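# Seat small circuit board fully into large board's connector

## Task

Insert the small circuit board into the connector on the large board, pushing it all the way in until the two boards are parallel, and afterwards have neither gripper holding either board.

## Robot and tools

Robot: two arms, left_arm and right_arm, each with a parallel two-finger gripper. Calibrated bases in the scene frame: left_arm at (-0.008, +0.242, 0) m, quat_wxyz (+1.000, 0, 0, +0.007); right_arm at (-0.042, -0.343, 0) m, quat_wxyz (+1.000, 0, 0, -0.025). A two-camera stand sits behind the arms. Loose objects may occasionally get a brief push from outside.

Frames. Scene frame: origin at table-top height, midway between the nominal bases; +z up, +x out over the table, left_arm toward +y (arm names do not match image left/right). Each arm reports its hand pose (end_effector_position in m, end_effector_quat_wxyz) in its own base frame; these readings can be a few cm off, worse at long reach. Fixed cameras and the table use the scene frame. Gripper axes: fingers point along +z, close along y; the reported point lies between the pads, about 5 mm behind the tips. Motion offsets use the axes of that arm's current Hand target.

execute_actions(actions, cameras). actions is a list of actions; each action is a list of up to 15 rows, one row per 1/30 s step; a short action repeats its last row until step 15. Each row is one flat list of 14 numbers, all in [-1, 1]: left_arm dx, dy, dz, rx, ry, rz, opening, then right_arm in the same order. The six pose numbers are an offset from that arm's Hand target as it stood when the action began (not from the previous row), along the Hand target's axes; 1.0 equals 0.6 m, or 180 degrees for rx, ry, rz, which together form one rotation vector. Sending the same offset again moves the arm further. Six zeros asks nothing new of that arm (and re-requests its Hand target if it settled short). opening is absolute: +1 fully open (0.070 m), -1 closed; a full close takes at least about 1.0 s. Every call must give each gripper its intended opening, since 0 is a real command (half open). Images come back only when actions is empty or cameras names them (["all"], or names; an unknown name invalidates the call).

move(target, speed, blend, opening_speed, grip_force, blocking, cameras). target is one 14-number row, or a list of up to 15 rows, same layout and scale as above; every row is an offset from the Hand targets at the move's start, not from the previous row. Grippers travel in straight lines, rotating the short way, all finishing together; total run is capped at 10 s. speed: m/s per path, 0.002 to 2.2, default 0.25 (turn rate up to twice that in rad/s); one value or one per target. blend: corner rounding in m for lists, default 0 (stop at each). opening_speed: change rate of commanded opening per second on the -1..1 scale, at least 0.2. grip_force: N per finger pad, 5 to 20, one value or one per arm; it persists. blocking=false returns after about 0.5 s while motion continues. Moves do not avoid obstacles or the other arm; faster moves lag, overshoot and hit harder, and a target set deeper past a contact pushes harder. Avoid paths passing near an arm's own base (elbow can flip). The result adds a move: line, e.g. done, off_target, moving, held, fault, plus limits (paced = pose clipped, held = steps withheld).

wait(seconds 0 to 3600): lets the scene run, sending nothing new. stop(): brakes a running move. zoom_image(camera, region): region [x0, y0, x1, y1] in pixels of that camera's latest image, at most 504 by 504; cameras: cam_high, cam_low, cam_left_wrist, cam_right_wrist (each 896x504). finished_scene(scene): ends the current scene irreversibly; give its number and make no further calls in that reply.

Results: per arm end_effector_position, quat, Hand target (last commanded pose after clipping; next offsets start here), Joint positions (last is opening in m), joint torques (noisy, offset; positive toward larger joint values), grip_measured (opening on the -1..1 scale), Tool commands, and for execute_actions some per-step positions. Each step the commanded orientation is clipped to within 32 degrees of the measured one, so large turns need several steps. If a gripper rests short of its Hand target, send the remaining gap as an offset; to end a push, command the target back past the gripper.

Gripping: after first contact, command about 0.05 below the grip_measured reading for full force, less for lighter holding. Parts under about 2 mm thick get proportionally less force.

Joint ranges (rad): waist -2.618..2.618, shoulder 0..3.140, elbow -2.967..0 (straight at -2.831), forearm roll -1.745..1.745, wrist pitch -1.220..1.220, wrist roll -2.094..2.094. Contact torque limits (N m): waist, shoulder, elbow 21.6; forearm roll, wrist pitch, wrist roll 7.52, but those three motors deliver only about 4 N m, so heavy loads make them yield. Hitting a limit gives a TORQUE FAULT: that arm halts for 10 s.

Avoid: dropping or releasing moving parts, slamming, hard pushes, knocking things off the table (that fails the task), arm-to-arm contact or closing a gripper on the other arm's fingers (a clearance check helps but is not guaranteed), and long static loads or stretched poses: motors at 65 °C trigger MOTOR HOT, and at 80 °C the arm goes limp for 30 to 60 s. Thinking time lets the scene run on with the last command held.

Each tool is called after ">>>" as name(argument=value, ...), one argument or row to a line, values as JSON.

## Session

>>> execute_actions(
  actions=[],
)

>>> zoom_image(
  camera="cam_high",
  region=[120, 130, 720, 430],
)

Scene clock: 0.00 s.
left_arm: end_effector_position=(+0.3249, +0.1040, +0.2178) grip_measured=+1.00 end_effector_quat_wxyz=(+0.456, -0.182, +0.871, +0.009) | right_arm: end_effector_position=(+0.4193, +0.5207, +0.3896) grip_measured=+1.00 end_effector_quat_wxyz=(+0.679, -0.145, +0.651, +0.307)
Joint positions: left_arm=[0.402 1.133 -0.767 -0.396 0.378 0.288 0.07] | right_arm=[1.011 2.271 -2.301 -1.573 0.364 1.736 0.07]
Joint torques (N m): no reading
Motor temperatures (°C): left_arm=[31 33 32 35 32 33] | right_arm=[30 36 33 35 33 37]
Hand target: left_arm +0.3249, +0.1040, +0.2178; +0.456, -0.182, +0.871, +0.009 | right_arm +0.4193, +0.5207, +0.3896; +0.679, -0.145, +0.651, +0.307
Tool commands: left_gripper/opening=+1.0 right_gripper/opening=+1.0
camera_calibration:
cam_left_wrist: T_world_to_cam=[[0.32279, -0.9334, 0.15676, -0.04466], [-0.87611, -0.35734, -0.32365, 0.392], [0.35811, -0.03286, -0.9331, 0.20727]] pos_world=[0.28363, 0.1052, 0.32727]
cam_right_wrist: T_world_to_cam=[[0.59274, -0.77794, -0.2085, 0.23437], [-0.49424, -0.14693, -0.85682, 0.61849], [0.63592, 0.61092, -0.47158, -0.27595]] pos_world=[0.34224, 0.44178, 0.44867]

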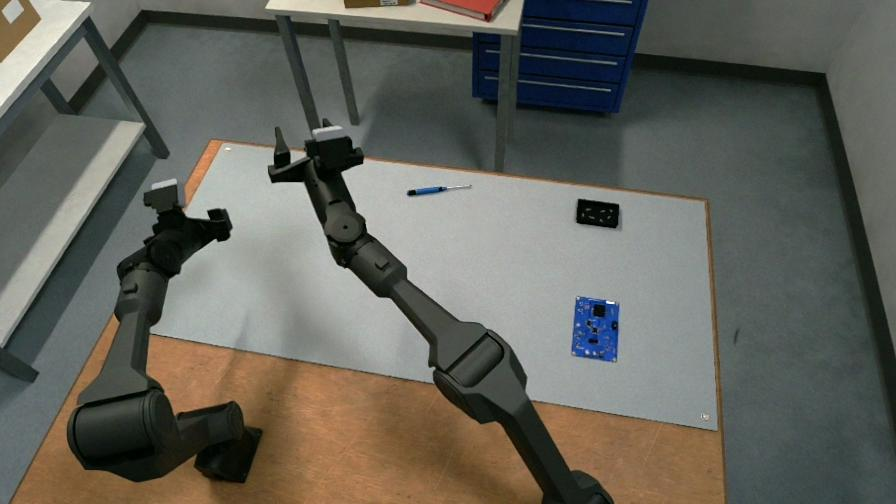

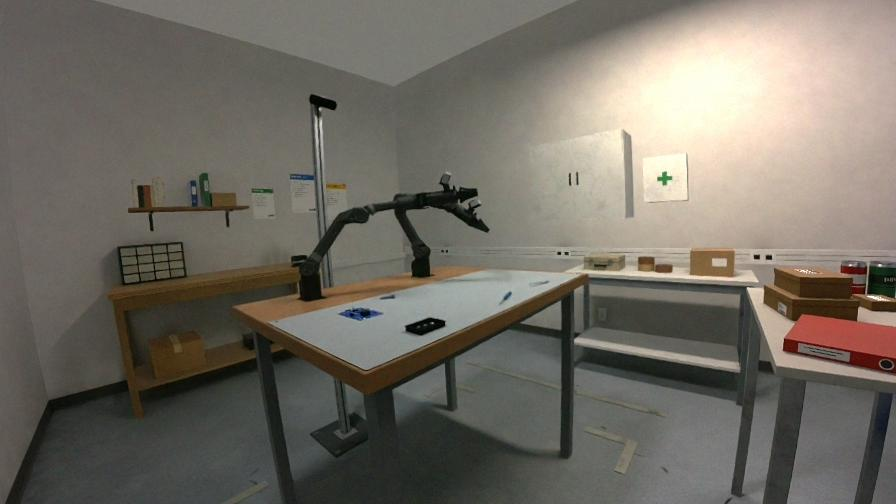

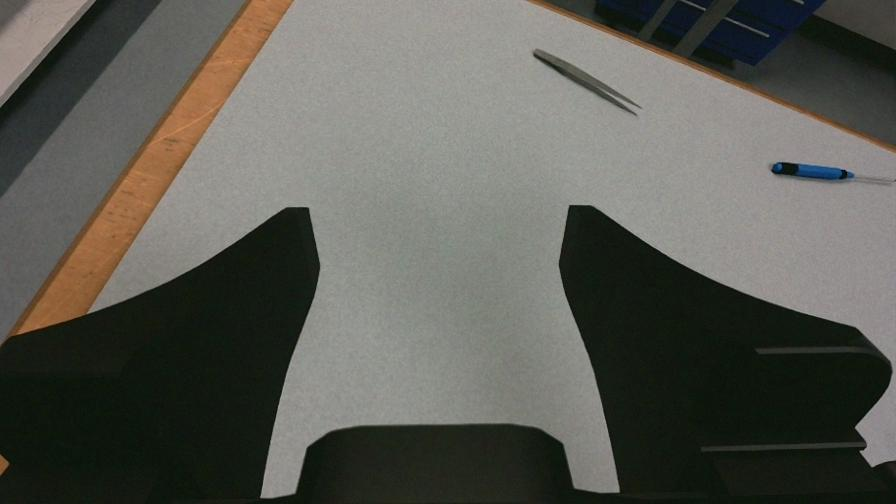

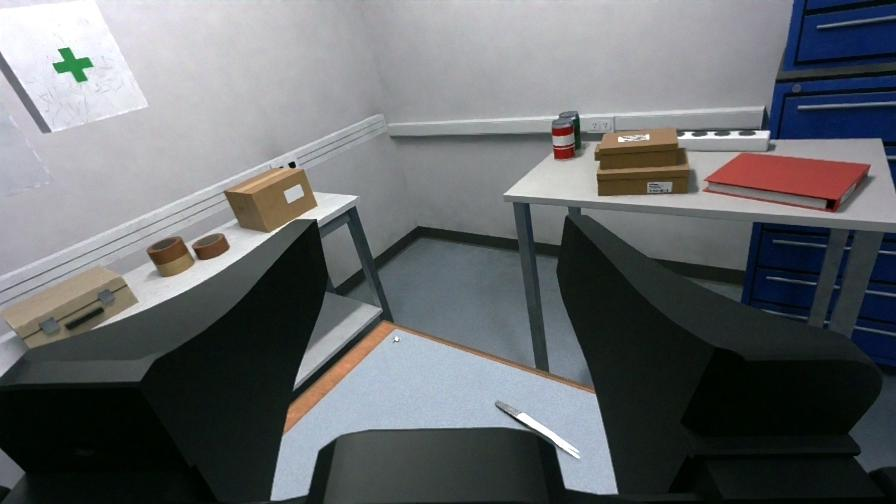

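Region (120, 130, 720, 430) is 600x300 pixels. A region can be at most 504 by 504 pixels.

>>> zoom_image(
  camera="cam_low",
  region=[300, 270, 480, 350],
)

>>> zoom_image(
  camera="cam_high",
  region=[440, 260, 720, 430],
)

Scaled by 2.800 from the camera's image (finer frame: 1280x720).

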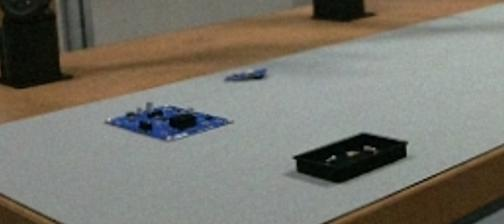

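Scaled by 1.800 from the camera's image (finer frame: 1280x720).

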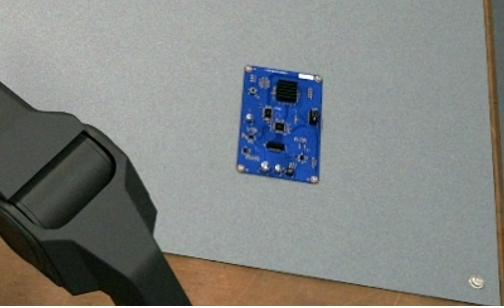

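>>> move(
  target=[0,0,0,0,0,0,1, 0.3802,-0.3577,-0.5158,0.0545,0.5333,-0.0497,1],
  speed=0.8,
  cameras=["cam_right_wrist", "cam_high"],
)

Scene clock: 3.90 s.
left_arm: end_effector_position=(+0.3249, +0.1040, +0.2178) grip_measured=+1.00 end_effector_quat_wxyz=(+0.456, -0.182, +0.871, +0.009) | right_arm: end_effector_position=(+0.2957, +0.2225, +0.0899) grip_measured=+1.00 end_effector_quat_wxyz=(+0.000, -0.317, +0.948, +0.000)
Joint positions: left_arm=[0.402 1.133 -0.767 -0.396 0.378 0.288 0.07] | right_arm=[0.645 1.899 -1.458 0 1.218 -0.001 0.07]
Joint torques (N m): left_arm=[-0.83 -2.66 -4.33 -0.1 -0.94 0.01] | right_arm=[0.79 -10.22 -4.25 0.11 -0.18 0.01]
Hand target: left_arm +0.3249, +0.1040, +0.2178; +0.456, -0.182, +0.871, +0.009 | right_arm +0.2953, +0.2227, +0.0900; +0.000, -0.318, +0.948, +0.000
Off the commanded pose: left_arm 0.000 m, 0 deg | right_arm 0.000 m, 0 deg.
move: done
cam_right_wrist: T_world_to_cam=[[0.59894, -0.80061, 0.01694, -0.00389], [-0.66082, -0.48219, 0.57516, 0.25192], [-0.45232, -0.35568, -0.81786, 0.41153]] pos_world=[0.35495, 0.26473, 0.19175]
Images, in order (width x height): cam_high 896x504, cam_right_wrist 896x504.

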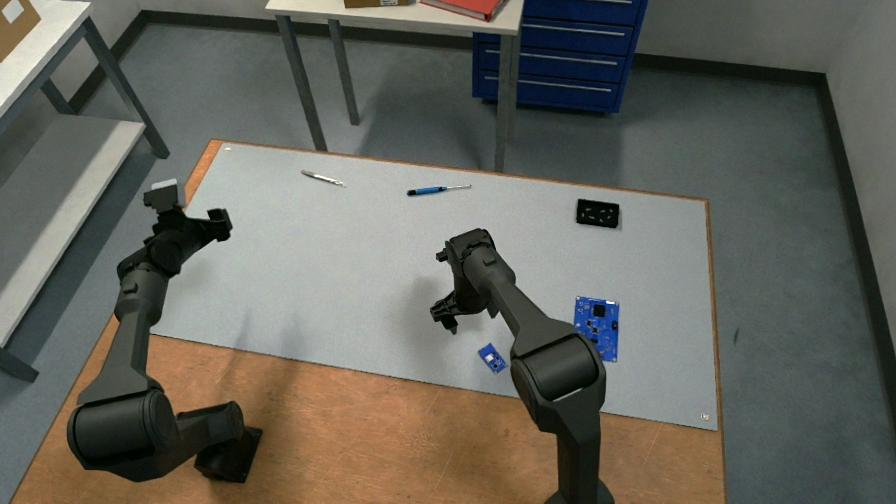

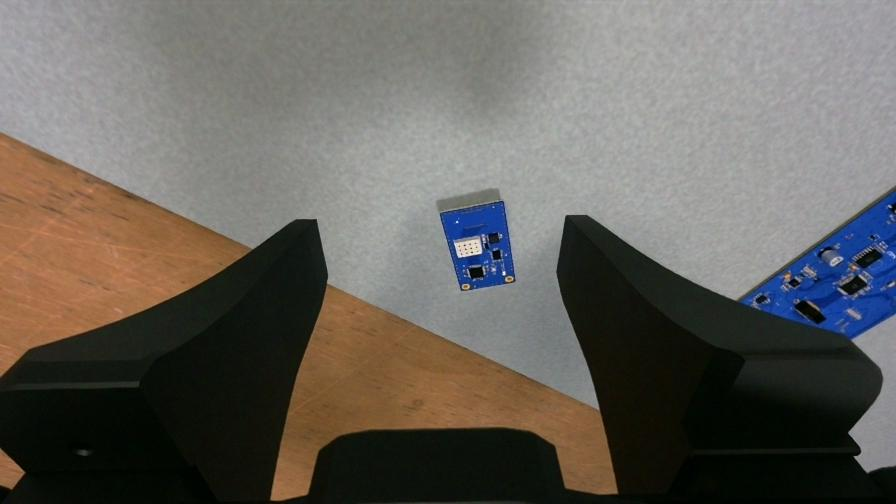

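>>> zoom_image(
  camera="cam_right_wrist",
  region=[420, 180, 540, 300],
)

>>> zoom_image(
  camera="cam_right_wrist",
  region=[720, 180, 896, 360],
)

>>> zoom_image(
  camera="cam_high",
  region=[560, 285, 640, 375],
)

Scaled by 4.200 from the camera's image (finer frame: 1280x720).

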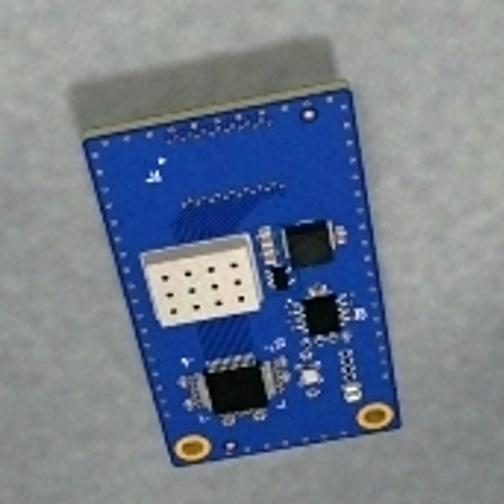

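Scaled by 2.800 from the camera's image (finer frame: 1280x720).

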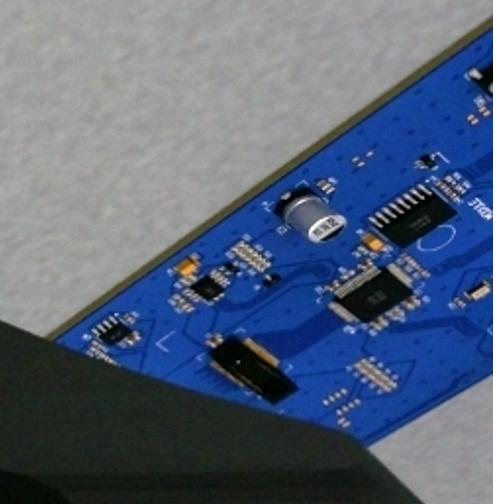

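Scaled by 5.600 from the camera's image (finer frame: 1280x720).

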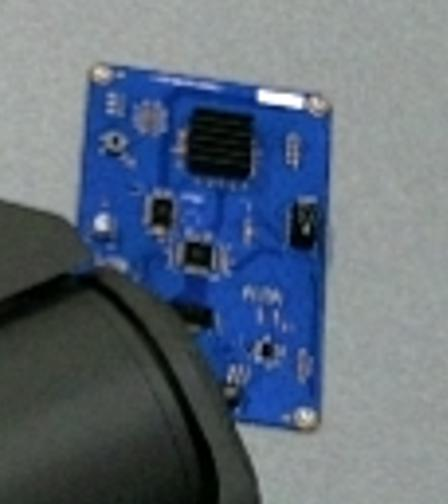

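>>> zoom_image(
  camera="cam_right_wrist",
  region=[750, 270, 850, 340],
)

>>> zoom_image(
  camera="cam_right_wrist",
  region=[816, 180, 896, 260],
)

Scaled by 5.040 from the camera's image (finer frame: 1280x720).

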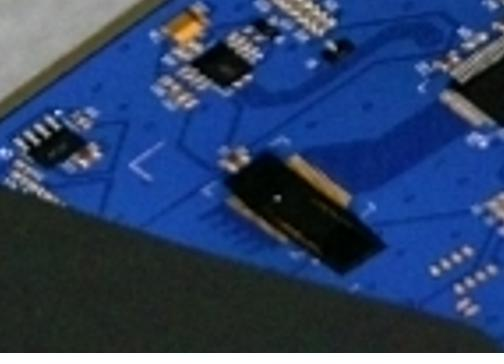

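Scaled by 6.300 from the camera's image (finer frame: 1280x720).

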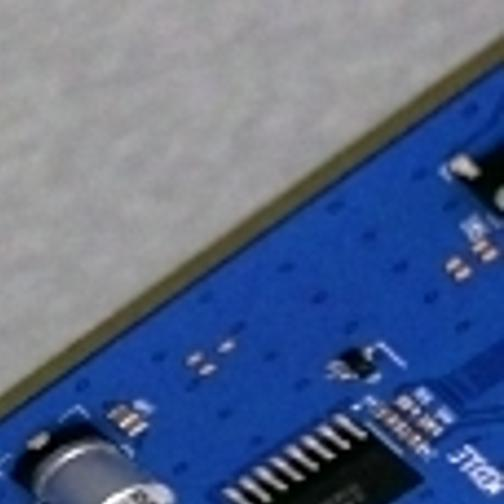

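>>> move(
  target=[0,0,0,0,0,0,1, 0.0825,-0.0325,0.0998,0,0,-0.0628,0.3],
  speed=0.4,
  cameras=["cam_right_wrist"],
)

>>> zoom_image(
  camera="cam_right_wrist",
  region=[330, 130, 560, 290],
)

Scene clock: 10.87 s.
left_arm: end_effector_position=(+0.3249, +0.1040, +0.2178) grip_measured=+1.00 end_effector_quat_wxyz=(+0.456, -0.182, +0.871, +0.009) | right_arm: end_effector_position=(+0.2677, +0.1771, +0.0300) grip_measured=+0.30 end_effector_quat_wxyz=(+0.000, -0.410, +0.912, +0.000)
Joint positions: left_arm=[0.402 1.133 -0.767 -0.396 0.378 0.288 0.07] | right_arm=[0.585 1.825 -1.086 -0.001 0.919 -0.259 0.045]
Joint torques (N m): left_arm=[-0.88 -2.43 -4.68 -0.1 -0.91 0.05] | right_arm=[0.02 -8.84 -4.79 0.14 0.05 0.04]
Hand target: left_arm +0.3249, +0.1040, +0.2178; +0.456, -0.182, +0.871, +0.009 | right_arm +0.2676, +0.1773, +0.0302; +0.000, -0.410, +0.912, +0.000
Off the commanded pose: left_arm 0.000 m, 0 deg | right_arm 0.000 m, 0 deg.
move: done
cam_right_wrist: T_world_to_cam=[[0.7451, -0.66672, 0.01757, -0.0853], [-0.55311, -0.60297, 0.57488, 0.2385], [-0.37269, -0.43807, -0.81805, 0.32695]] pos_world=[0.31733, 0.23016, 0.13185]

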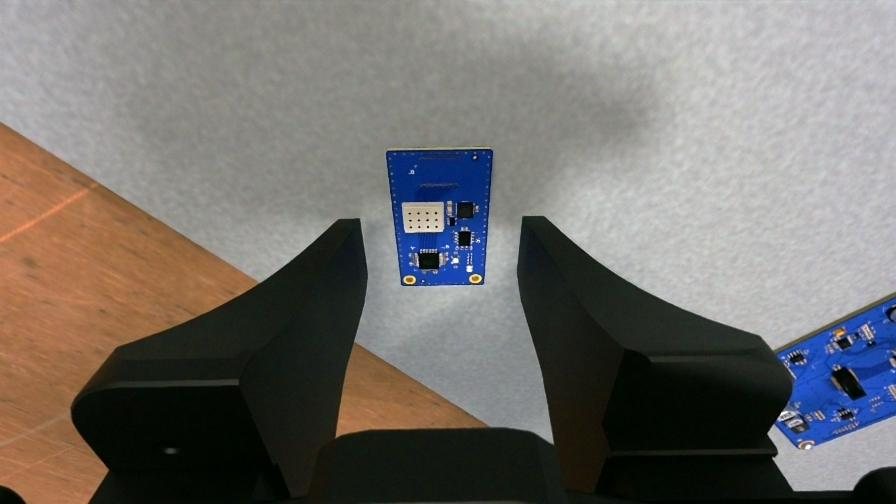

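Scaled by 2.191 from the camera's image (finer frame: 1280x720).

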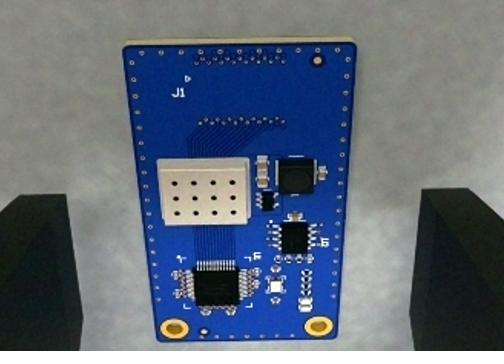

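>>> move(
  target=[
    [0,0,0,0,0,0,1, 0,0,0.0203,0,0,0,0.3],
    [0,0,0,0,0,0,1, 0,0,0.0228,0,0,0,0.3],
  ],
  speed=[0.15,0.02],
  blend=[0.002,0],
)

Scene clock: 14.77 s.
left_arm: end_effector_position=(+0.3249, +0.1040, +0.2178) grip_measured=+1.00 end_effector_quat_wxyz=(+0.456, -0.182, +0.871, +0.009) | right_arm: end_effector_position=(+0.2677, +0.1772, +0.0165) grip_measured=+0.30 end_effector_quat_wxyz=(+0.000, -0.410, +0.912, +0.000)
Joint positions: left_arm=[0.402 1.133 -0.767 -0.396 0.378 0.288 0.07] | right_arm=[0.585 1.852 -1.063 -0.001 0.869 -0.259 0.045]
Joint torques (N m): left_arm=[-1.01 -2.4 -4.32 -0.12 -0.92 0.02] | right_arm=[0.59 -8.2 -3.85 0.14 -0.11 0.06]
Hand target: left_arm +0.3249, +0.1040, +0.2178; +0.456, -0.182, +0.871, +0.009 | right_arm +0.2676, +0.1773, +0.0165; +0.000, -0.410, +0.912, +0.000
Off the commanded pose: left_arm 0.000 m, 0 deg | right_arm 0.000 m, 0 deg.
move: done; blend cut to 0.0008 m at target 1

>>> execute_actions(
  actions=[
    [[0,0,0,0,0,0,1,0,0,0.0005,0,0,0,0.3],[0,0,0,0,0,0,1,0,0,0.001,0,0,0,0.3],[0,0,0,0,0,0,1,0,0,0.0015,0,0,0,0.3],[0,0,0,0,0,0,1,0,0,0.002,0,0,0,0.3],[0,0,0,0,0,0,1,0,0,0.0025,0,0,0,0.3]],
    [[0,0,0,0,0,0,1,0,0,0.0005,0,0,0,0.3],[0,0,0,0,0,0,1,0,0,0.001,0,0,0,0.3],[0,0,0,0,0,0,1,0,0,0.0015,0,0,0,0.3],[0,0,0,0,0,0,1,0,0,0.002,0,0,0,0.3],[0,0,0,0,0,0,1,0,0,0.0025,0,0,0,0.3]],
  ],
  cameras=["cam_right_wrist"],
)

>>> zoom_image(
  camera="cam_right_wrist",
  region=[320, 150, 560, 290],
)

Scene clock: 16.20 s.
left_arm: end_effector_position=(+0.3249, +0.1040, +0.2178) grip_measured=+1.00 end_effector_quat_wxyz=(+0.456, -0.182, +0.871, +0.009) | right_arm: end_effector_position=(+0.2679, +0.1773, +0.0136) grip_measured=+0.30 end_effector_quat_wxyz=(+0.000, -0.410, +0.912, +0.000)
Joint positions: left_arm=[0.402 1.133 -0.767 -0.396 0.378 0.288 0.07] | right_arm=[0.585 1.859 -1.059 -0.001 0.858 -0.259 0.045]
Joint torques (N m): left_arm=[-0.85 -2.64 -4.65 -0.13 -0.95 0.05] | right_arm=[0.59 -7.88 -3.91 0.14 -0.05 0.06]
Hand target: left_arm +0.3249, +0.1040, +0.2178; +0.456, -0.182, +0.871, +0.009 | right_arm +0.2676, +0.1773, +0.0135; +0.000, -0.410, +0.912, +0.000
Off the commanded pose: left_arm 0.000 m, 0 deg | right_arm 0.000 m, 0 deg.
Step readings (end_effector_position of left_arm | right_arm):
0: (+0.3249, +0.1040, +0.2178) | (+0.2677, +0.1772, +0.0165)
1: (+0.3249, +0.1040, +0.2178) | (+0.2677, +0.1772, +0.0165)
2: (+0.3249, +0.1040, +0.2178) | (+0.2677, +0.1772, +0.0165)
4: (+0.3249, +0.1040, +0.2178) | (+0.2678, +0.1772, +0.0160)
8: (+0.3249, +0.1040, +0.2178) | (+0.2678, +0.1773, +0.0154)
15: (+0.3249, +0.1040, +0.2178) | (+0.2678, +0.1772, +0.0151)
16: (+0.3249, +0.1040, +0.2178) | (+0.2678, +0.1772, +0.0151)
17: (+0.3249, +0.1040, +0.2178) | (+0.2680, +0.1774, +0.0151)
19: (+0.3249, +0.1040, +0.2178) | (+0.2676, +0.1771, +0.0140)
23: (+0.3249, +0.1040, +0.2178) | (+0.2679, +0.1773, +0.0136)
30: (+0.3249, +0.1040, +0.2178) | (+0.2679, +0.1773, +0.0136)
cam_right_wrist: T_world_to_cam=[[0.74511, -0.6667, 0.01766, -0.08512], [-0.5533, -0.60316, 0.57451, 0.24824], [-0.37238, -0.43785, -0.81831, 0.31353]] pos_world=[0.31753, 0.23026, 0.11545]

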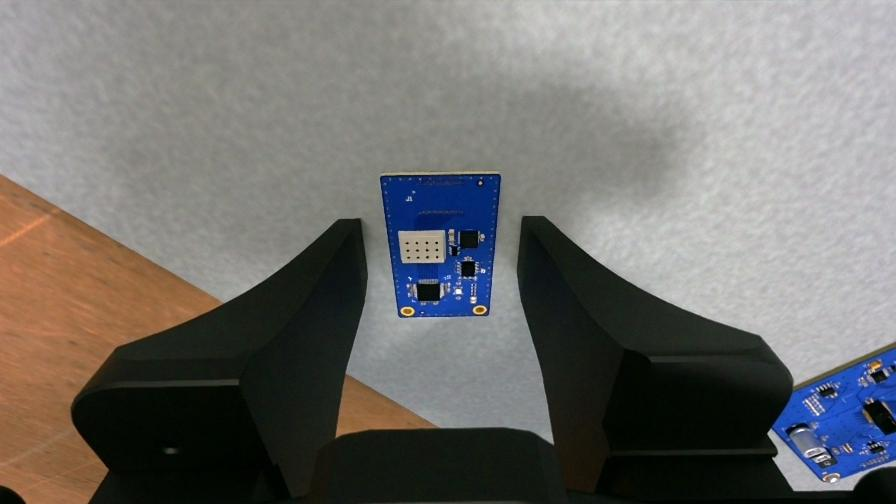

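Scaled by 2.100 from the camera's image (finer frame: 1280x720).

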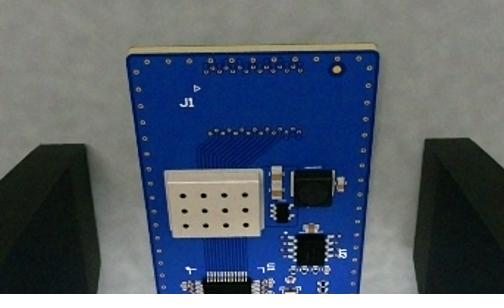

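>>> move(
  target=[
    [0,0,0,0,0,0,1, 0,0,0.0018,0,0,0,0.3],
    [0,0,0,0,0,0,1, 0,0,0.0018,0,0,0,-0.25],
    [0,0,0,0,0,0,1, 0,0,-0.02,0,0,0,-0.25],
    [0,0,0,0,0,0,1, 0.0231,-0.0927,-0.03,0,0,-0.4167,-0.25],
  ],
  speed=[0.03,0.05,0.1,0.5],
  blend=[0,0,0.008,0],
  opening_speed=1.2,
  cameras=["cam_right_wrist"],
)

Scene clock: 20.43 s.
left_arm: end_effector_position=(+0.3249, +0.1040, +0.2178) grip_measured=+1.00 end_effector_quat_wxyz=(+0.456, -0.182, +0.871, +0.009) | right_arm: end_effector_position=(+0.2999, +0.1301, +0.0316) grip_measured=-0.15 end_effector_quat_wxyz=(+0.000, +0.880, -0.474, +0.000)
Joint positions: left_arm=[0.402 1.133 -0.767 -0.396 0.378 0.288 0.07] | right_arm=[0.409 1.84 -1.116 0 0.934 -1.744 0.03]
Joint torques (N m): left_arm=[-1.13 -2.46 -4.68 -0.1 -0.91 0.05] | right_arm=[-0.14 -7.34 -4.63 0.05 0.07 0.04]
Hand target: left_arm +0.3249, +0.1040, +0.2178; +0.456, -0.182, +0.871, +0.009 | right_arm +0.2999, +0.1300, +0.0315; +0.000, +0.880, -0.474, +0.000
Off the commanded pose: left_arm 0.000 m, 0 deg | right_arm 0.000 m, 0 deg.
move: done; blend cut to 0.0065 m at target 3
cam_right_wrist: T_world_to_cam=[[0.83697, 0.54698, 0.01692, -0.3262], [0.4396, -0.69044, 0.5745, -0.05925], [0.32592, -0.4734, -0.81833, 0.11474]] pos_world=[0.26167, 0.19184, 0.13345]

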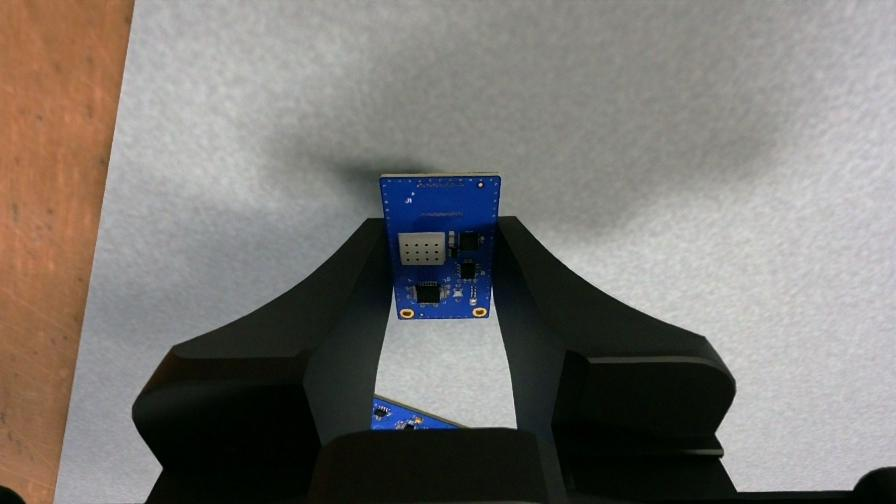

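>>> move(
  target=[
    [0,0,0,0,0,0,1, 0,0,0.0308,0,0,0,-0.25],
    [0,0,0,0,0,0,1, 0,0,0.0323,0,0,0,-0.25],
    [0,0,0,0,0,0,1, 0,0,0.0323,0,0,0,0.2],
    [0,0,0,0,0,0,1, 0,0,-0.01,0,0,0,0.2],
    [0,0,0,0,0,0,1, -0.015,0,-0.0258,0,0,0.5,0.2],
    [0,0,0,0,0,0,1, -0.0298,0,-0.0258,-0.0462,0,0.9989,0.2],
  ],
  speed=[0.15,0.02,0.05,0.12,0.6,0.6],
  blend=[0.001,0,0,0.02,0.1,0],
  opening_speed=1.0,
  cameras=["cam_right_wrist"],
)

>>> zoom_image(
  camera="cam_right_wrist",
  region=[340, 30, 560, 290],
)

Scene clock: 27.93 s.
left_arm: end_effector_position=(+0.3249, +0.1040, +0.2178) grip_measured=+1.00 end_effector_quat_wxyz=(+0.456, -0.182, +0.871, +0.009) | right_arm: end_effector_position=(+0.2904, +0.1449, +0.0471) grip_measured=+0.20 end_effector_quat_wxyz=(-0.041, +0.474, +0.879, +0.022)
Joint positions: left_arm=[0.402 1.133 -0.767 -0.396 0.378 0.288 0.07] | right_arm=[0.4 1.817 -1.147 0.108 1.008 1.331 0.042]
Joint torques (N m): left_arm=[-0.97 -2.52 -4.56 -0.12 -0.95 0.03] | right_arm=[0.66 -8.86 -3.88 0.02 -0.13 -0.07]
Hand target: left_arm +0.3249, +0.1040, +0.2178; +0.456, -0.182, +0.871, +0.009 | right_arm +0.2901, +0.1450, +0.0470; -0.041, +0.474, +0.880, +0.022
Off the commanded pose: left_arm 0.000 m, 0 deg | right_arm 0.000 m, 0 deg.
move: done; blend cut to 0.0005 m at target 1, 0.0127 m at target 4
cam_right_wrist: T_world_to_cam=[[-0.83638, -0.54787, 0.01757, 0.31803], [-0.40784, 0.6434, 0.64784, -0.00429], [-0.36624, 0.53468, -0.76157, 0.18979]] pos_world=[0.33376, 0.07552, 0.14173]

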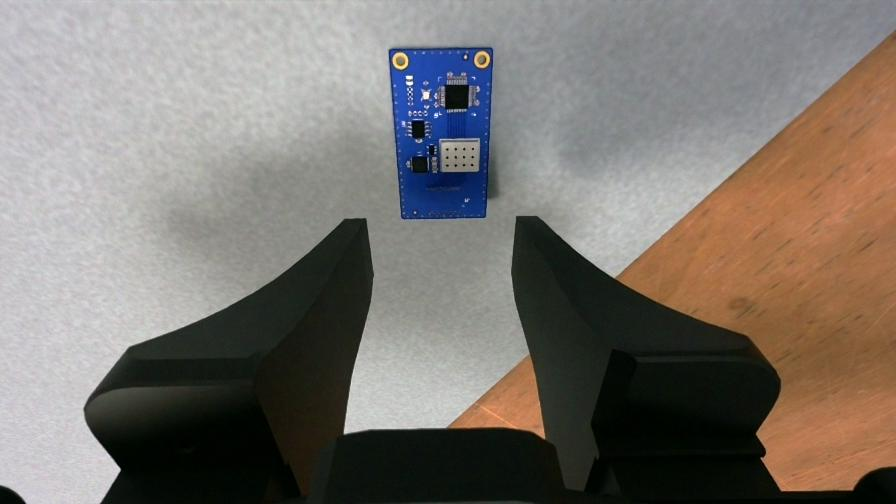

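Scaled by 1.938 from the camera's image (finer frame: 1280x720).

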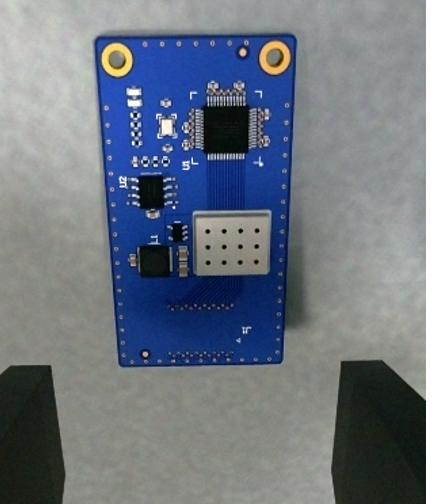

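>>> zoom_image(
  camera="cam_right_wrist",
  region=[380, 35, 510, 75],
)

>>> zoom_image(
  camera="cam_right_wrist",
  region=[380, 190, 510, 230],
)

Scaled by 3.877 from the camera's image (finer frame: 1280x720).

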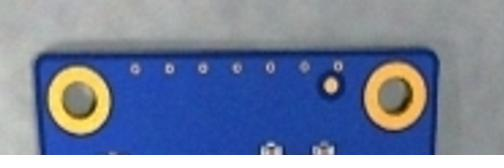

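Scaled by 3.877 from the camera's image (finer frame: 1280x720).

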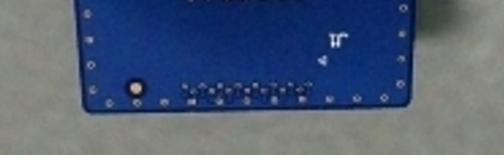

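>>> move(
  target=[
    [0,0,0,0,0,0,1, -0.0047,0,0.0508,0,0,0,0.2],
    [0,0,0,0,0,0,1, -0.00513,0,0.05495,0,0,0,0.2],
    [0,0,0,0,0,0,1, -0.00513,0,0.05495,0,0,0,-0.25],
    [0,0,0,0,0,0,1, -0.0012,0,0.0135,0,0,0,-0.25],
  ],
  speed=[0.15,0.03,0.05,0.1],
  blend=[0.001,0,0,0],
  opening_speed=1.2,
  cameras=["cam_right_wrist"],
)

>>> zoom_image(
  camera="cam_right_wrist",
  region=[340, 60, 560, 320],
)

Scene clock: 32.27 s.
left_arm: end_effector_position=(+0.3249, +0.1040, +0.2178) grip_measured=+1.00 end_effector_quat_wxyz=(+0.456, -0.182, +0.871, +0.009) | right_arm: end_effector_position=(+0.2906, +0.1450, +0.0397) grip_measured=-0.15 end_effector_quat_wxyz=(-0.040, +0.474, +0.879, +0.023)
Joint positions: left_arm=[0.402 1.133 -0.767 -0.396 0.378 0.288 0.07] | right_arm=[0.4 1.829 -1.132 0.11 0.979 1.327 0.03]
Joint torques (N m): left_arm=[-0.82 -2.31 -4.49 -0.13 -0.96 0.06] | right_arm=[0.45 -7.45 -3.3 -0.01 -0.16 0.02]
Hand target: left_arm +0.3249, +0.1040, +0.2178; +0.456, -0.182, +0.871, +0.009 | right_arm +0.2901, +0.1450, +0.0388; -0.041, +0.474, +0.880, +0.022
Off the commanded pose: left_arm 0.000 m, 0 deg | right_arm 0.001 m, 0 deg.
move: done
cam_right_wrist: T_world_to_cam=[[-0.83631, -0.54803, 0.01562, 0.31847], [-0.40906, 0.64269, 0.64778, 0.00084], [-0.36504, 0.53536, -0.76167, 0.18374]] pos_world=[0.33376, 0.07562, 0.13443]

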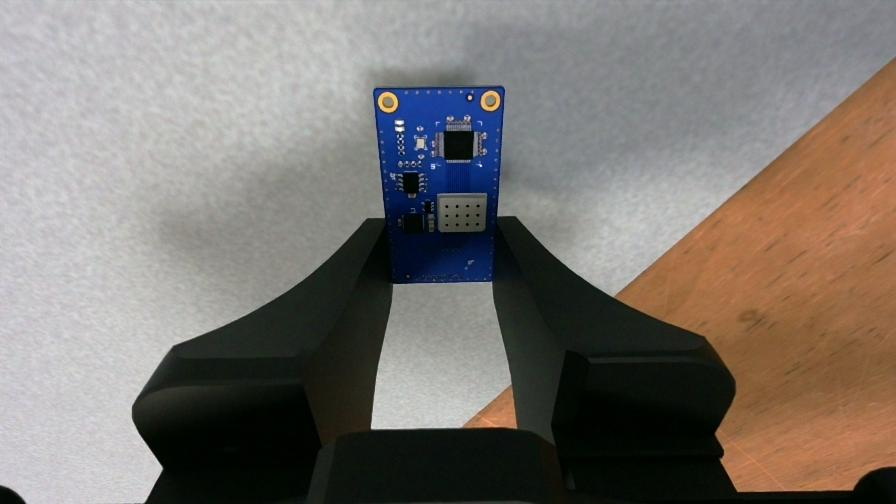

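Scaled by 1.938 from the camera's image (finer frame: 1280x720).

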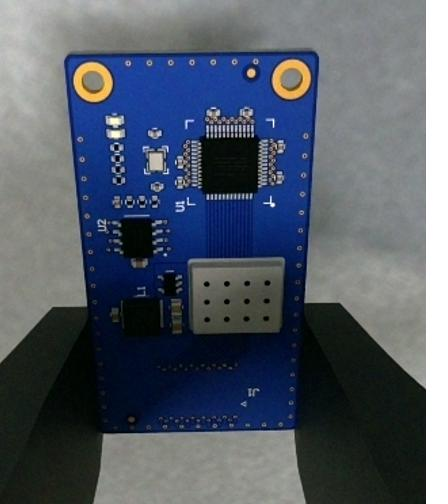

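>>> move(
  target=[0,0,0,0,0,0,1, -0.2515,-0.0475,-0.0423,0.0152,-0.0269,-0.3269,-0.25],
  speed=0.5,
  cameras=["cam_right_wrist"],
)

>>> zoom_image(
  camera="cam_right_wrist",
  region=[300, 40, 600, 340],
)

Scene clock: 36.43 s.
left_arm: end_effector_position=(+0.3249, +0.1040, +0.2178) grip_measured=+1.00 end_effector_quat_wxyz=(+0.456, -0.182, +0.871, +0.009) | right_arm: end_effector_position=(+0.3501, +0.0018, +0.0501) grip_measured=-0.15 end_effector_quat_wxyz=(-0.001, -0.019, +1.000, +0.000)
Joint positions: left_arm=[0.402 1.133 -0.767 -0.396 0.378 0.288 0.07] | right_arm=[0.005 1.882 -1.263 -0.001 1.04 -0.033 0.03]
Joint torques (N m): left_arm=[-1.05 -2.52 -4.93 -0.12 -0.94 0.02] | right_arm=[0.24 -8.3 -4.69 0.01 -0.02 0.04]
Hand target: left_arm +0.3249, +0.1040, +0.2178; +0.456, -0.182, +0.871, +0.009 | right_arm +0.3503, +0.0019, +0.0502; +0.000, -0.020, +1.000, +0.000
Off the commanded pose: left_arm 0.000 m, 0 deg | right_arm 0.000 m, 0 deg.
move: done
cam_right_wrist: T_world_to_cam=[[0.0352, -0.99922, 0.01771, -0.01487], [-0.81763, -0.01861, 0.57544, 0.25838], [-0.57466, -0.03474, -0.81765, 0.36723]] pos_world=[0.42281, 0.00271, 0.15185]

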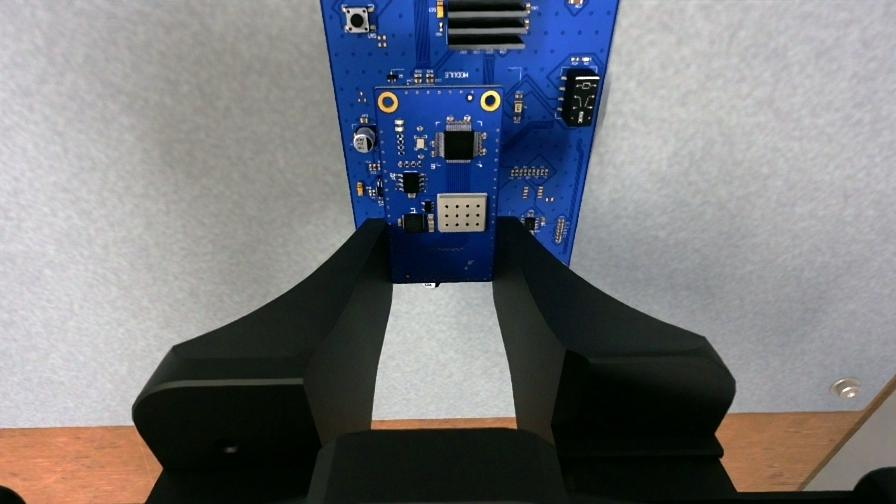

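Scaled by 1.680 from the camera's image (finer frame: 1280x720).

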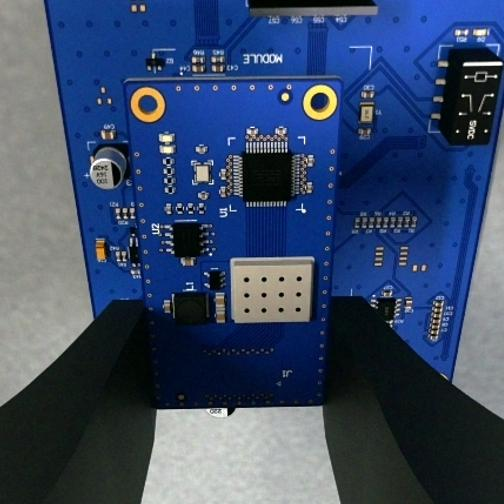

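>>> zoom_image(
  camera="cam_right_wrist",
  region=[370, 55, 450, 103],
)

>>> zoom_image(
  camera="cam_right_wrist",
  region=[460, 55, 540, 103],
)

>>> zoom_image(
  camera="cam_right_wrist",
  region=[370, 250, 510, 310],
)

Scaled by 6.300 from the camera's image (finer frame: 1280x720).

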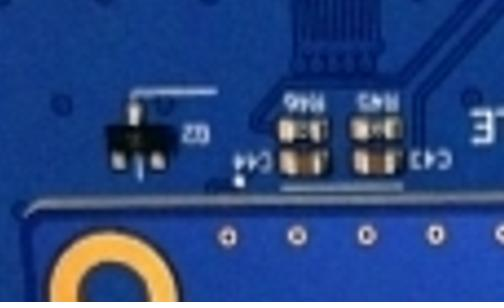

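Scaled by 6.300 from the camera's image (finer frame: 1280x720).

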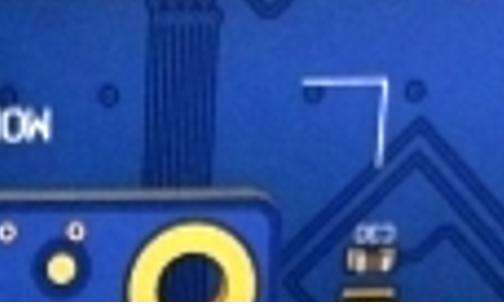

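Scaled by 3.600 from the camera's image (finer frame: 1280x720).

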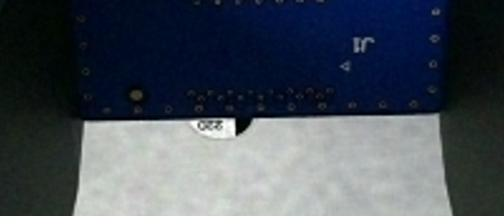

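>>> move(
  target=[0,0,0,0,0,0,1, 0.055,0.045,0,0,0,0,-0.25],
  speed=0.25,
  cameras=["cam_right_wrist"],
)

>>> zoom_image(
  camera="cam_right_wrist",
  region=[480, 60, 660, 260],
)

Scene clock: 39.70 s.
left_arm: end_effector_position=(+0.3249, +0.1040, +0.2178) grip_measured=+1.00 end_effector_quat_wxyz=(+0.456, -0.182, +0.871, +0.009) | right_arm: end_effector_position=(+0.3161, +0.0280, +0.0504) grip_measured=-0.15 end_effector_quat_wxyz=(+0.000, -0.020, +1.000, +0.000)
Joint positions: left_arm=[0.402 1.133 -0.767 -0.396 0.378 0.288 0.07] | right_arm=[0.089 1.778 -1.109 -0.001 0.99 0.049 0.03]
Joint torques (N m): left_arm=[-0.82 -2.42 -4.49 -0.1 -0.94 0.04] | right_arm=[-0.47 -7 -4.67 -0.02 -0.23 -0.05]
Hand target: left_arm +0.3249, +0.1040, +0.2178; +0.456, -0.182, +0.871, +0.009 | right_arm +0.3162, +0.0276, +0.0502; +0.000, -0.020, +1.000, +0.000
Off the commanded pose: left_arm 0.000 m, 0 deg | right_arm 0.001 m, 0 deg.
move: done
cam_right_wrist: T_world_to_cam=[[0.03618, -0.99919, 0.01778, 0.01221], [-0.8181, -0.0194, 0.57476, 0.23106], [-0.57394, -0.03534, -0.81813, 0.34869]] pos_world=[0.38871, 0.02901, 0.15225]

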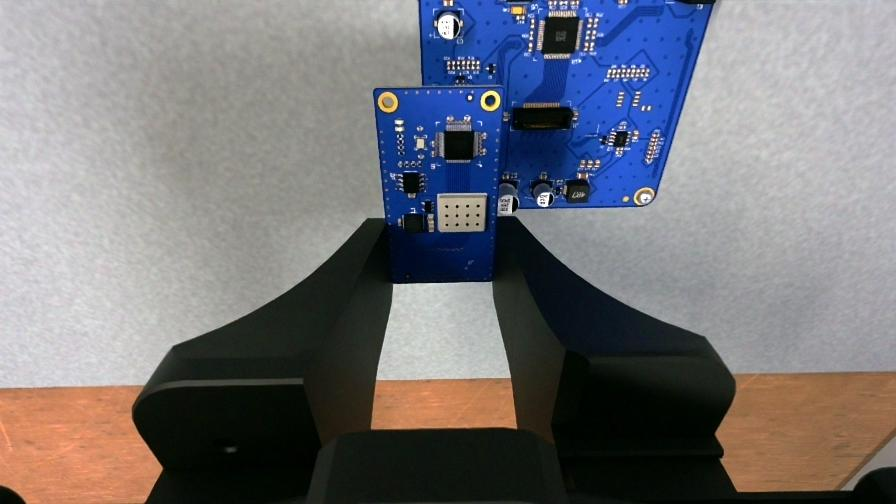

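Scaled by 2.520 from the camera's image (finer frame: 1280x720).

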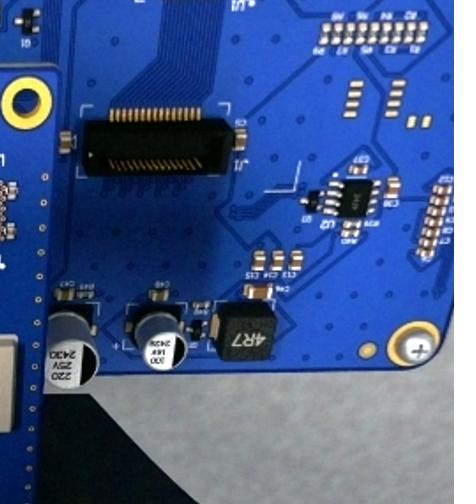

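>>> zoom_image(
  camera="cam_right_wrist",
  region=[500, 92, 610, 142],
)

Scaled by 4.582 from the camera's image (finer frame: 1280x720).

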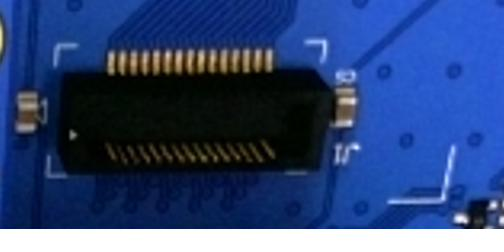

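>>> move(
  target=[
    [0,0,0,0,0,0,1, -0.0468,-0.0565,0.0167,0,-0.0067,0,-0.25],
    [0,0,0,0,0,0,1, -0.0468,-0.0565,0.0437,0,-0.0067,0,-0.25],
  ],
  speed=[0.25,0.1],
  blend=[0.008,0],
  cameras=["cam_right_wrist"],
)

>>> zoom_image(
  camera="cam_right_wrist",
  region=[340, 60, 440, 120],
)

>>> zoom_image(
  camera="cam_right_wrist",
  region=[460, 60, 560, 120],
)

>>> zoom_image(
  camera="cam_right_wrist",
  region=[370, 240, 520, 330],
)

Scene clock: 42.73 s.
left_arm: end_effector_position=(+0.3249, +0.1040, +0.2178) grip_measured=+1.00 end_effector_quat_wxyz=(+0.456, -0.182, +0.871, +0.009) | right_arm: end_effector_position=(+0.3452, -0.0056, +0.0232) grip_measured=-0.15 end_effector_quat_wxyz=(+0.009, -0.019, +1.000, +0.000)
Joint positions: left_arm=[0.402 1.133 -0.767 -0.396 0.378 0.288 0.07] | right_arm=[-0.017 1.899 -1.168 0 0.908 -0.056 0.03]
Joint torques (N m): left_arm=[-0.95 -2.61 -4.5 -0.1 -0.96 0.02] | right_arm=[0.58 -9.05 -4.7 0.14 0 0.06]
Hand target: left_arm +0.3249, +0.1040, +0.2178; +0.456, -0.182, +0.871, +0.009 | right_arm +0.3456, -0.0052, +0.0240; +0.010, -0.020, +1.000, +0.000
Off the commanded pose: left_arm 0.000 m, 0 deg | right_arm 0.001 m, 0 deg.
move: done
cam_right_wrist: T_world_to_cam=[[0.03488, -0.99923, 0.01789, -0.02156], [-0.82874, -0.01891, 0.55931, 0.2739], [-0.55854, -0.03434, -0.82876, 0.33687]] pos_world=[0.4159, -0.00479, 0.12638]

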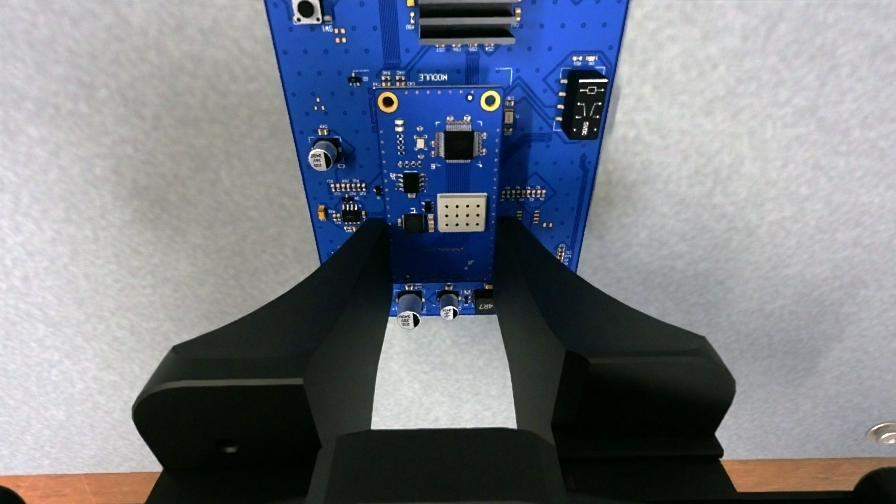

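Scaled by 5.040 from the camera's image (finer frame: 1280x720).

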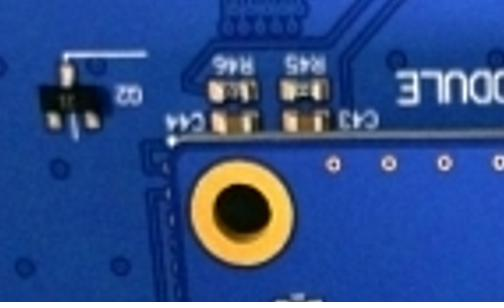

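Scaled by 5.040 from the camera's image (finer frame: 1280x720).

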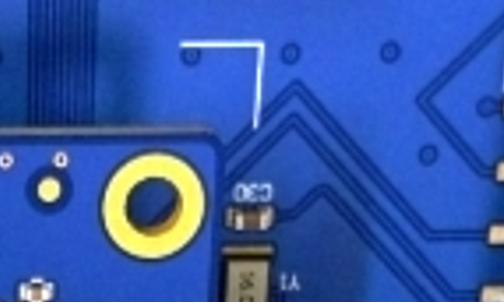

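Scaled by 3.360 from the camera's image (finer frame: 1280x720).

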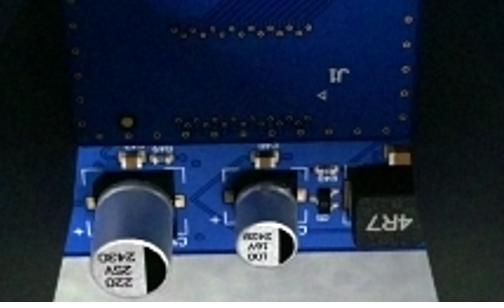

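>>> execute_actions(
  actions=[
    [[0,0,0,0,0,0,1,0.00002,0.00031,0.0006,0,-0.0009,0,-0.25],[0,0,0,0,0,0,1,0.00003,0.00062,0.0012,0,-0.0019,0,-0.25],[0,0,0,0,0,0,1,0.00005,0.00094,0.0018,0,-0.0028,0,-0.25],[0,0,0,0,0,0,1,0.00007,0.00125,0.0024,0,-0.0037,0,-0.25],[0,0,0,0,0,0,1,0.00008,0.00156,0.003,0,-0.0047,0,-0.25],[0,0,0,0,0,0,1,0.0001,0.00187,0.0037,0,-0.0056,0,-0.25]],
    [[0,0,0,0,0,0,1,0,0,0,0,0,0,-0.25]],
  ],
  cameras=["cam_right_wrist"],
)

>>> zoom_image(
  camera="cam_right_wrist",
  region=[340, 60, 440, 120],
)

>>> zoom_image(
  camera="cam_right_wrist",
  region=[460, 60, 560, 120],
)

>>> zoom_image(
  camera="cam_right_wrist",
  region=[370, 240, 520, 330],
)

Scene clock: 46.70 s.
left_arm: end_effector_position=(+0.3249, +0.1040, +0.2178) grip_measured=+1.00 end_effector_quat_wxyz=(+0.456, -0.182, +0.871, +0.009) | right_arm: end_effector_position=(+0.3457, -0.0041, +0.0216) grip_measured=-0.15 end_effector_quat_wxyz=(+0.019, -0.020, +1.000, +0.000)
Joint positions: left_arm=[0.402 1.133 -0.767 -0.396 0.378 0.288 0.07] | right_arm=[-0.013 1.89 -1.146 0.001 0.875 -0.054 0.03]
Joint torques (N m): left_arm=[-1.07 -2.45 -4.59 -0.1 -0.93 0.03] | right_arm=[0.2 -8.69 -4.69 0.06 0.01 0]
Hand target: left_arm +0.3249, +0.1040, +0.2178; +0.456, -0.182, +0.871, +0.009 | right_arm +0.3456, -0.0041, +0.0218; +0.019, -0.020, +1.000, +0.000
Off the commanded pose: left_arm 0.000 m, 0 deg | right_arm 0.000 m, 0 deg.
Step readings (end_effector_position of left_arm | right_arm):
0: (+0.3249, +0.1040, +0.2178) | (+0.3456, -0.0053, +0.0237)
1: (+0.3249, +0.1040, +0.2178) | (+0.3456, -0.0053, +0.0237)
2: (+0.3249, +0.1040, +0.2178) | (+0.3459, -0.0053, +0.0239)
4: (+0.3249, +0.1040, +0.2178) | (+0.3461, -0.0050, +0.0231)
8: (+0.3249, +0.1040, +0.2178) | (+0.3457, -0.0041, +0.0216)
15: (+0.3249, +0.1040, +0.2178) | (+0.3457, -0.0041, +0.0216)
16: (+0.3249, +0.1040, +0.2178) | (+0.3457, -0.0041, +0.0216)
17: (+0.3249, +0.1040, +0.2178) | (+0.3457, -0.0041, +0.0216)
19: (+0.3249, +0.1040, +0.2178) | (+0.3457, -0.0041, +0.0216)
23: (+0.3249, +0.1040, +0.2178) | (+0.3457, -0.0041, +0.0216)
30: (+0.3249, +0.1040, +0.2178) | (+0.3457, -0.0041, +0.0216)
cam_right_wrist: T_world_to_cam=[[0.03586, -0.99919, 0.01809, -0.02033], [-0.83978, -0.02031, 0.54255, 0.27938], [-0.54174, -0.03465, -0.83983, 0.33032]] pos_world=[0.41429, -0.00319, 0.1262]

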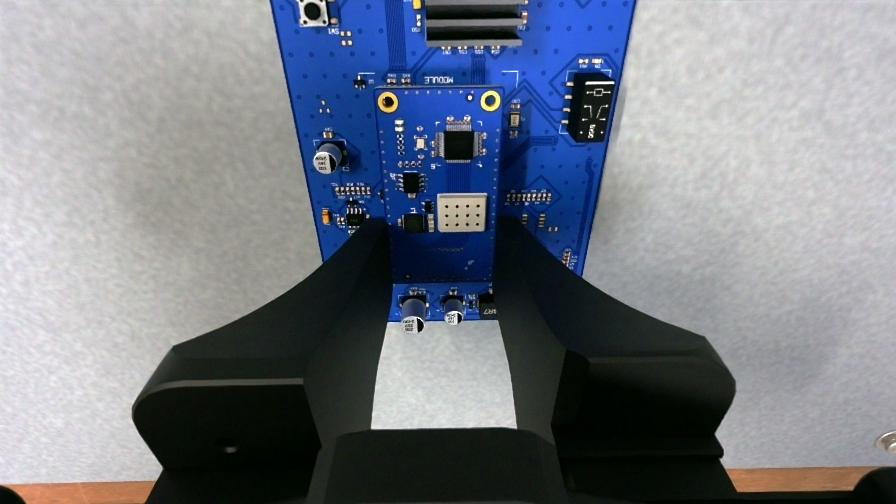

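Scaled by 5.040 from the camera's image (finer frame: 1280x720).

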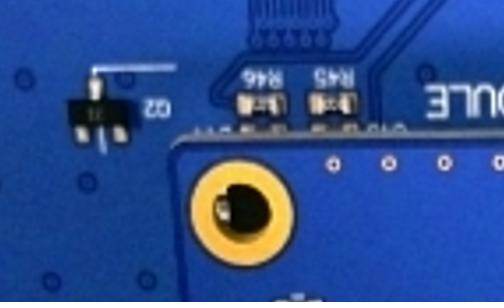

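Scaled by 5.040 from the camera's image (finer frame: 1280x720).

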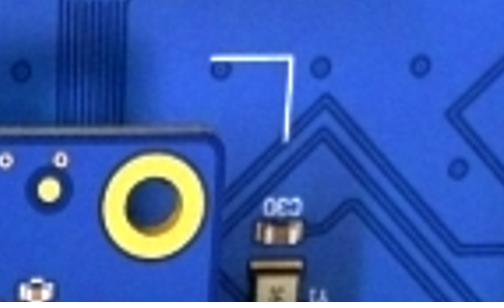

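Scaled by 3.360 from the camera's image (finer frame: 1280x720).

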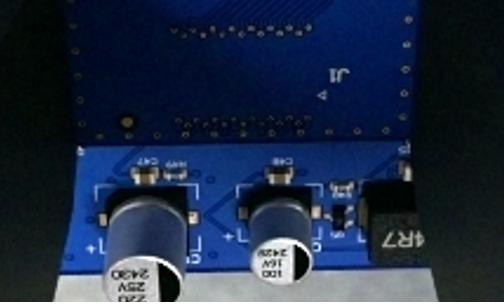

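>>> execute_actions(
  actions=[
    [[0,0,0,0,0,0,1,0.00001,0.0001,0.0003,0,0,0,-0.25],[0,0,0,0,0,0,1,0.00002,0.0002,0.0006,0,0,0,-0.25],[0,0,0,0,0,0,1,0.00004,0.00025,0.001,0,0,0,-0.25]],
    [[0,0,0,0,0,0,1,0.00001,0,0.0003,0,0,0,-0.25],[0,0,0,0,0,0,1,0.00003,0,0.0007,0,0,0,-0.25]],
    [[0,0,0,0,0,0,1,0.00001,0,0.0003,0,0,0,-0.25],[0,0,0,0,0,0,1,0.00003,0,0.0007,0,0,0,-0.25]],
  ],
)

Scene clock: 49.17 s.
left_arm: end_effector_position=(+0.3249, +0.1040, +0.2178) grip_measured=+1.00 end_effector_quat_wxyz=(+0.456, -0.182, +0.871, +0.009) | right_arm: end_effector_position=(+0.3458, -0.0041, +0.0206) grip_measured=-0.15 end_effector_quat_wxyz=(+0.020, -0.020, +1.000, +0.000)
Joint positions: left_arm=[0.402 1.133 -0.767 -0.396 0.378 0.288 0.07] | right_arm=[-0.013 1.892 -1.144 0.001 0.871 -0.054 0.03]
Joint torques (N m): left_arm=[-0.93 -2.59 -4.62 -0.09 -0.96 0.01] | right_arm=[0.59 -7.23 -3.15 0.01 -0.06 0.06]
Hand target: left_arm +0.3249, +0.1040, +0.2178; +0.456, -0.182, +0.871, +0.009 | right_arm +0.3456, -0.0039, +0.0203; +0.019, -0.020, +1.000, +0.000
Off the commanded pose: left_arm 0.000 m, 0 deg | right_arm 0.000 m, 0 deg.
Step readings (end_effector_position of left_arm | right_arm):
0: (+0.3249, +0.1040, +0.2178) | (+0.3457, -0.0041, +0.0216)
1: (+0.3249, +0.1040, +0.2178) | (+0.3457, -0.0041, +0.0216)
2: (+0.3249, +0.1040, +0.2178) | (+0.3457, -0.0041, +0.0216)
4: (+0.3249, +0.1040, +0.2178) | (+0.3457, -0.0041, +0.0216)
8: (+0.3249, +0.1040, +0.2178) | (+0.3459, -0.0041, +0.0216)
15: (+0.3249, +0.1040, +0.2178) | (+0.3459, -0.0041, +0.0216)
16: (+0.3249, +0.1040, +0.2178) | (+0.3458, -0.0041, +0.0213)
17: (+0.3249, +0.1040, +0.2178) | (+0.3457, -0.0041, +0.0211)
19: (+0.3249, +0.1040, +0.2178) | (+0.3459, -0.0041, +0.0211)
23: (+0.3249, +0.1040, +0.2178) | (+0.3459, -0.0041, +0.0211)
30: (+0.3249, +0.1040, +0.2178) | (+0.3459, -0.0041, +0.0211)
31: (+0.3249, +0.1040, +0.2178) | (+0.3459, -0.0041, +0.0211)
32: (+0.3249, +0.1040, +0.2178) | (+0.3455, -0.0041, +0.0206)
34: (+0.3249, +0.1040, +0.2178) | (+0.3458, -0.0041, +0.0206)
38: (+0.3249, +0.1040, +0.2178) | (+0.3458, -0.0041, +0.0206)
45: (+0.3249, +0.1040, +0.2178) | (+0.3458, -0.0041, +0.0206)


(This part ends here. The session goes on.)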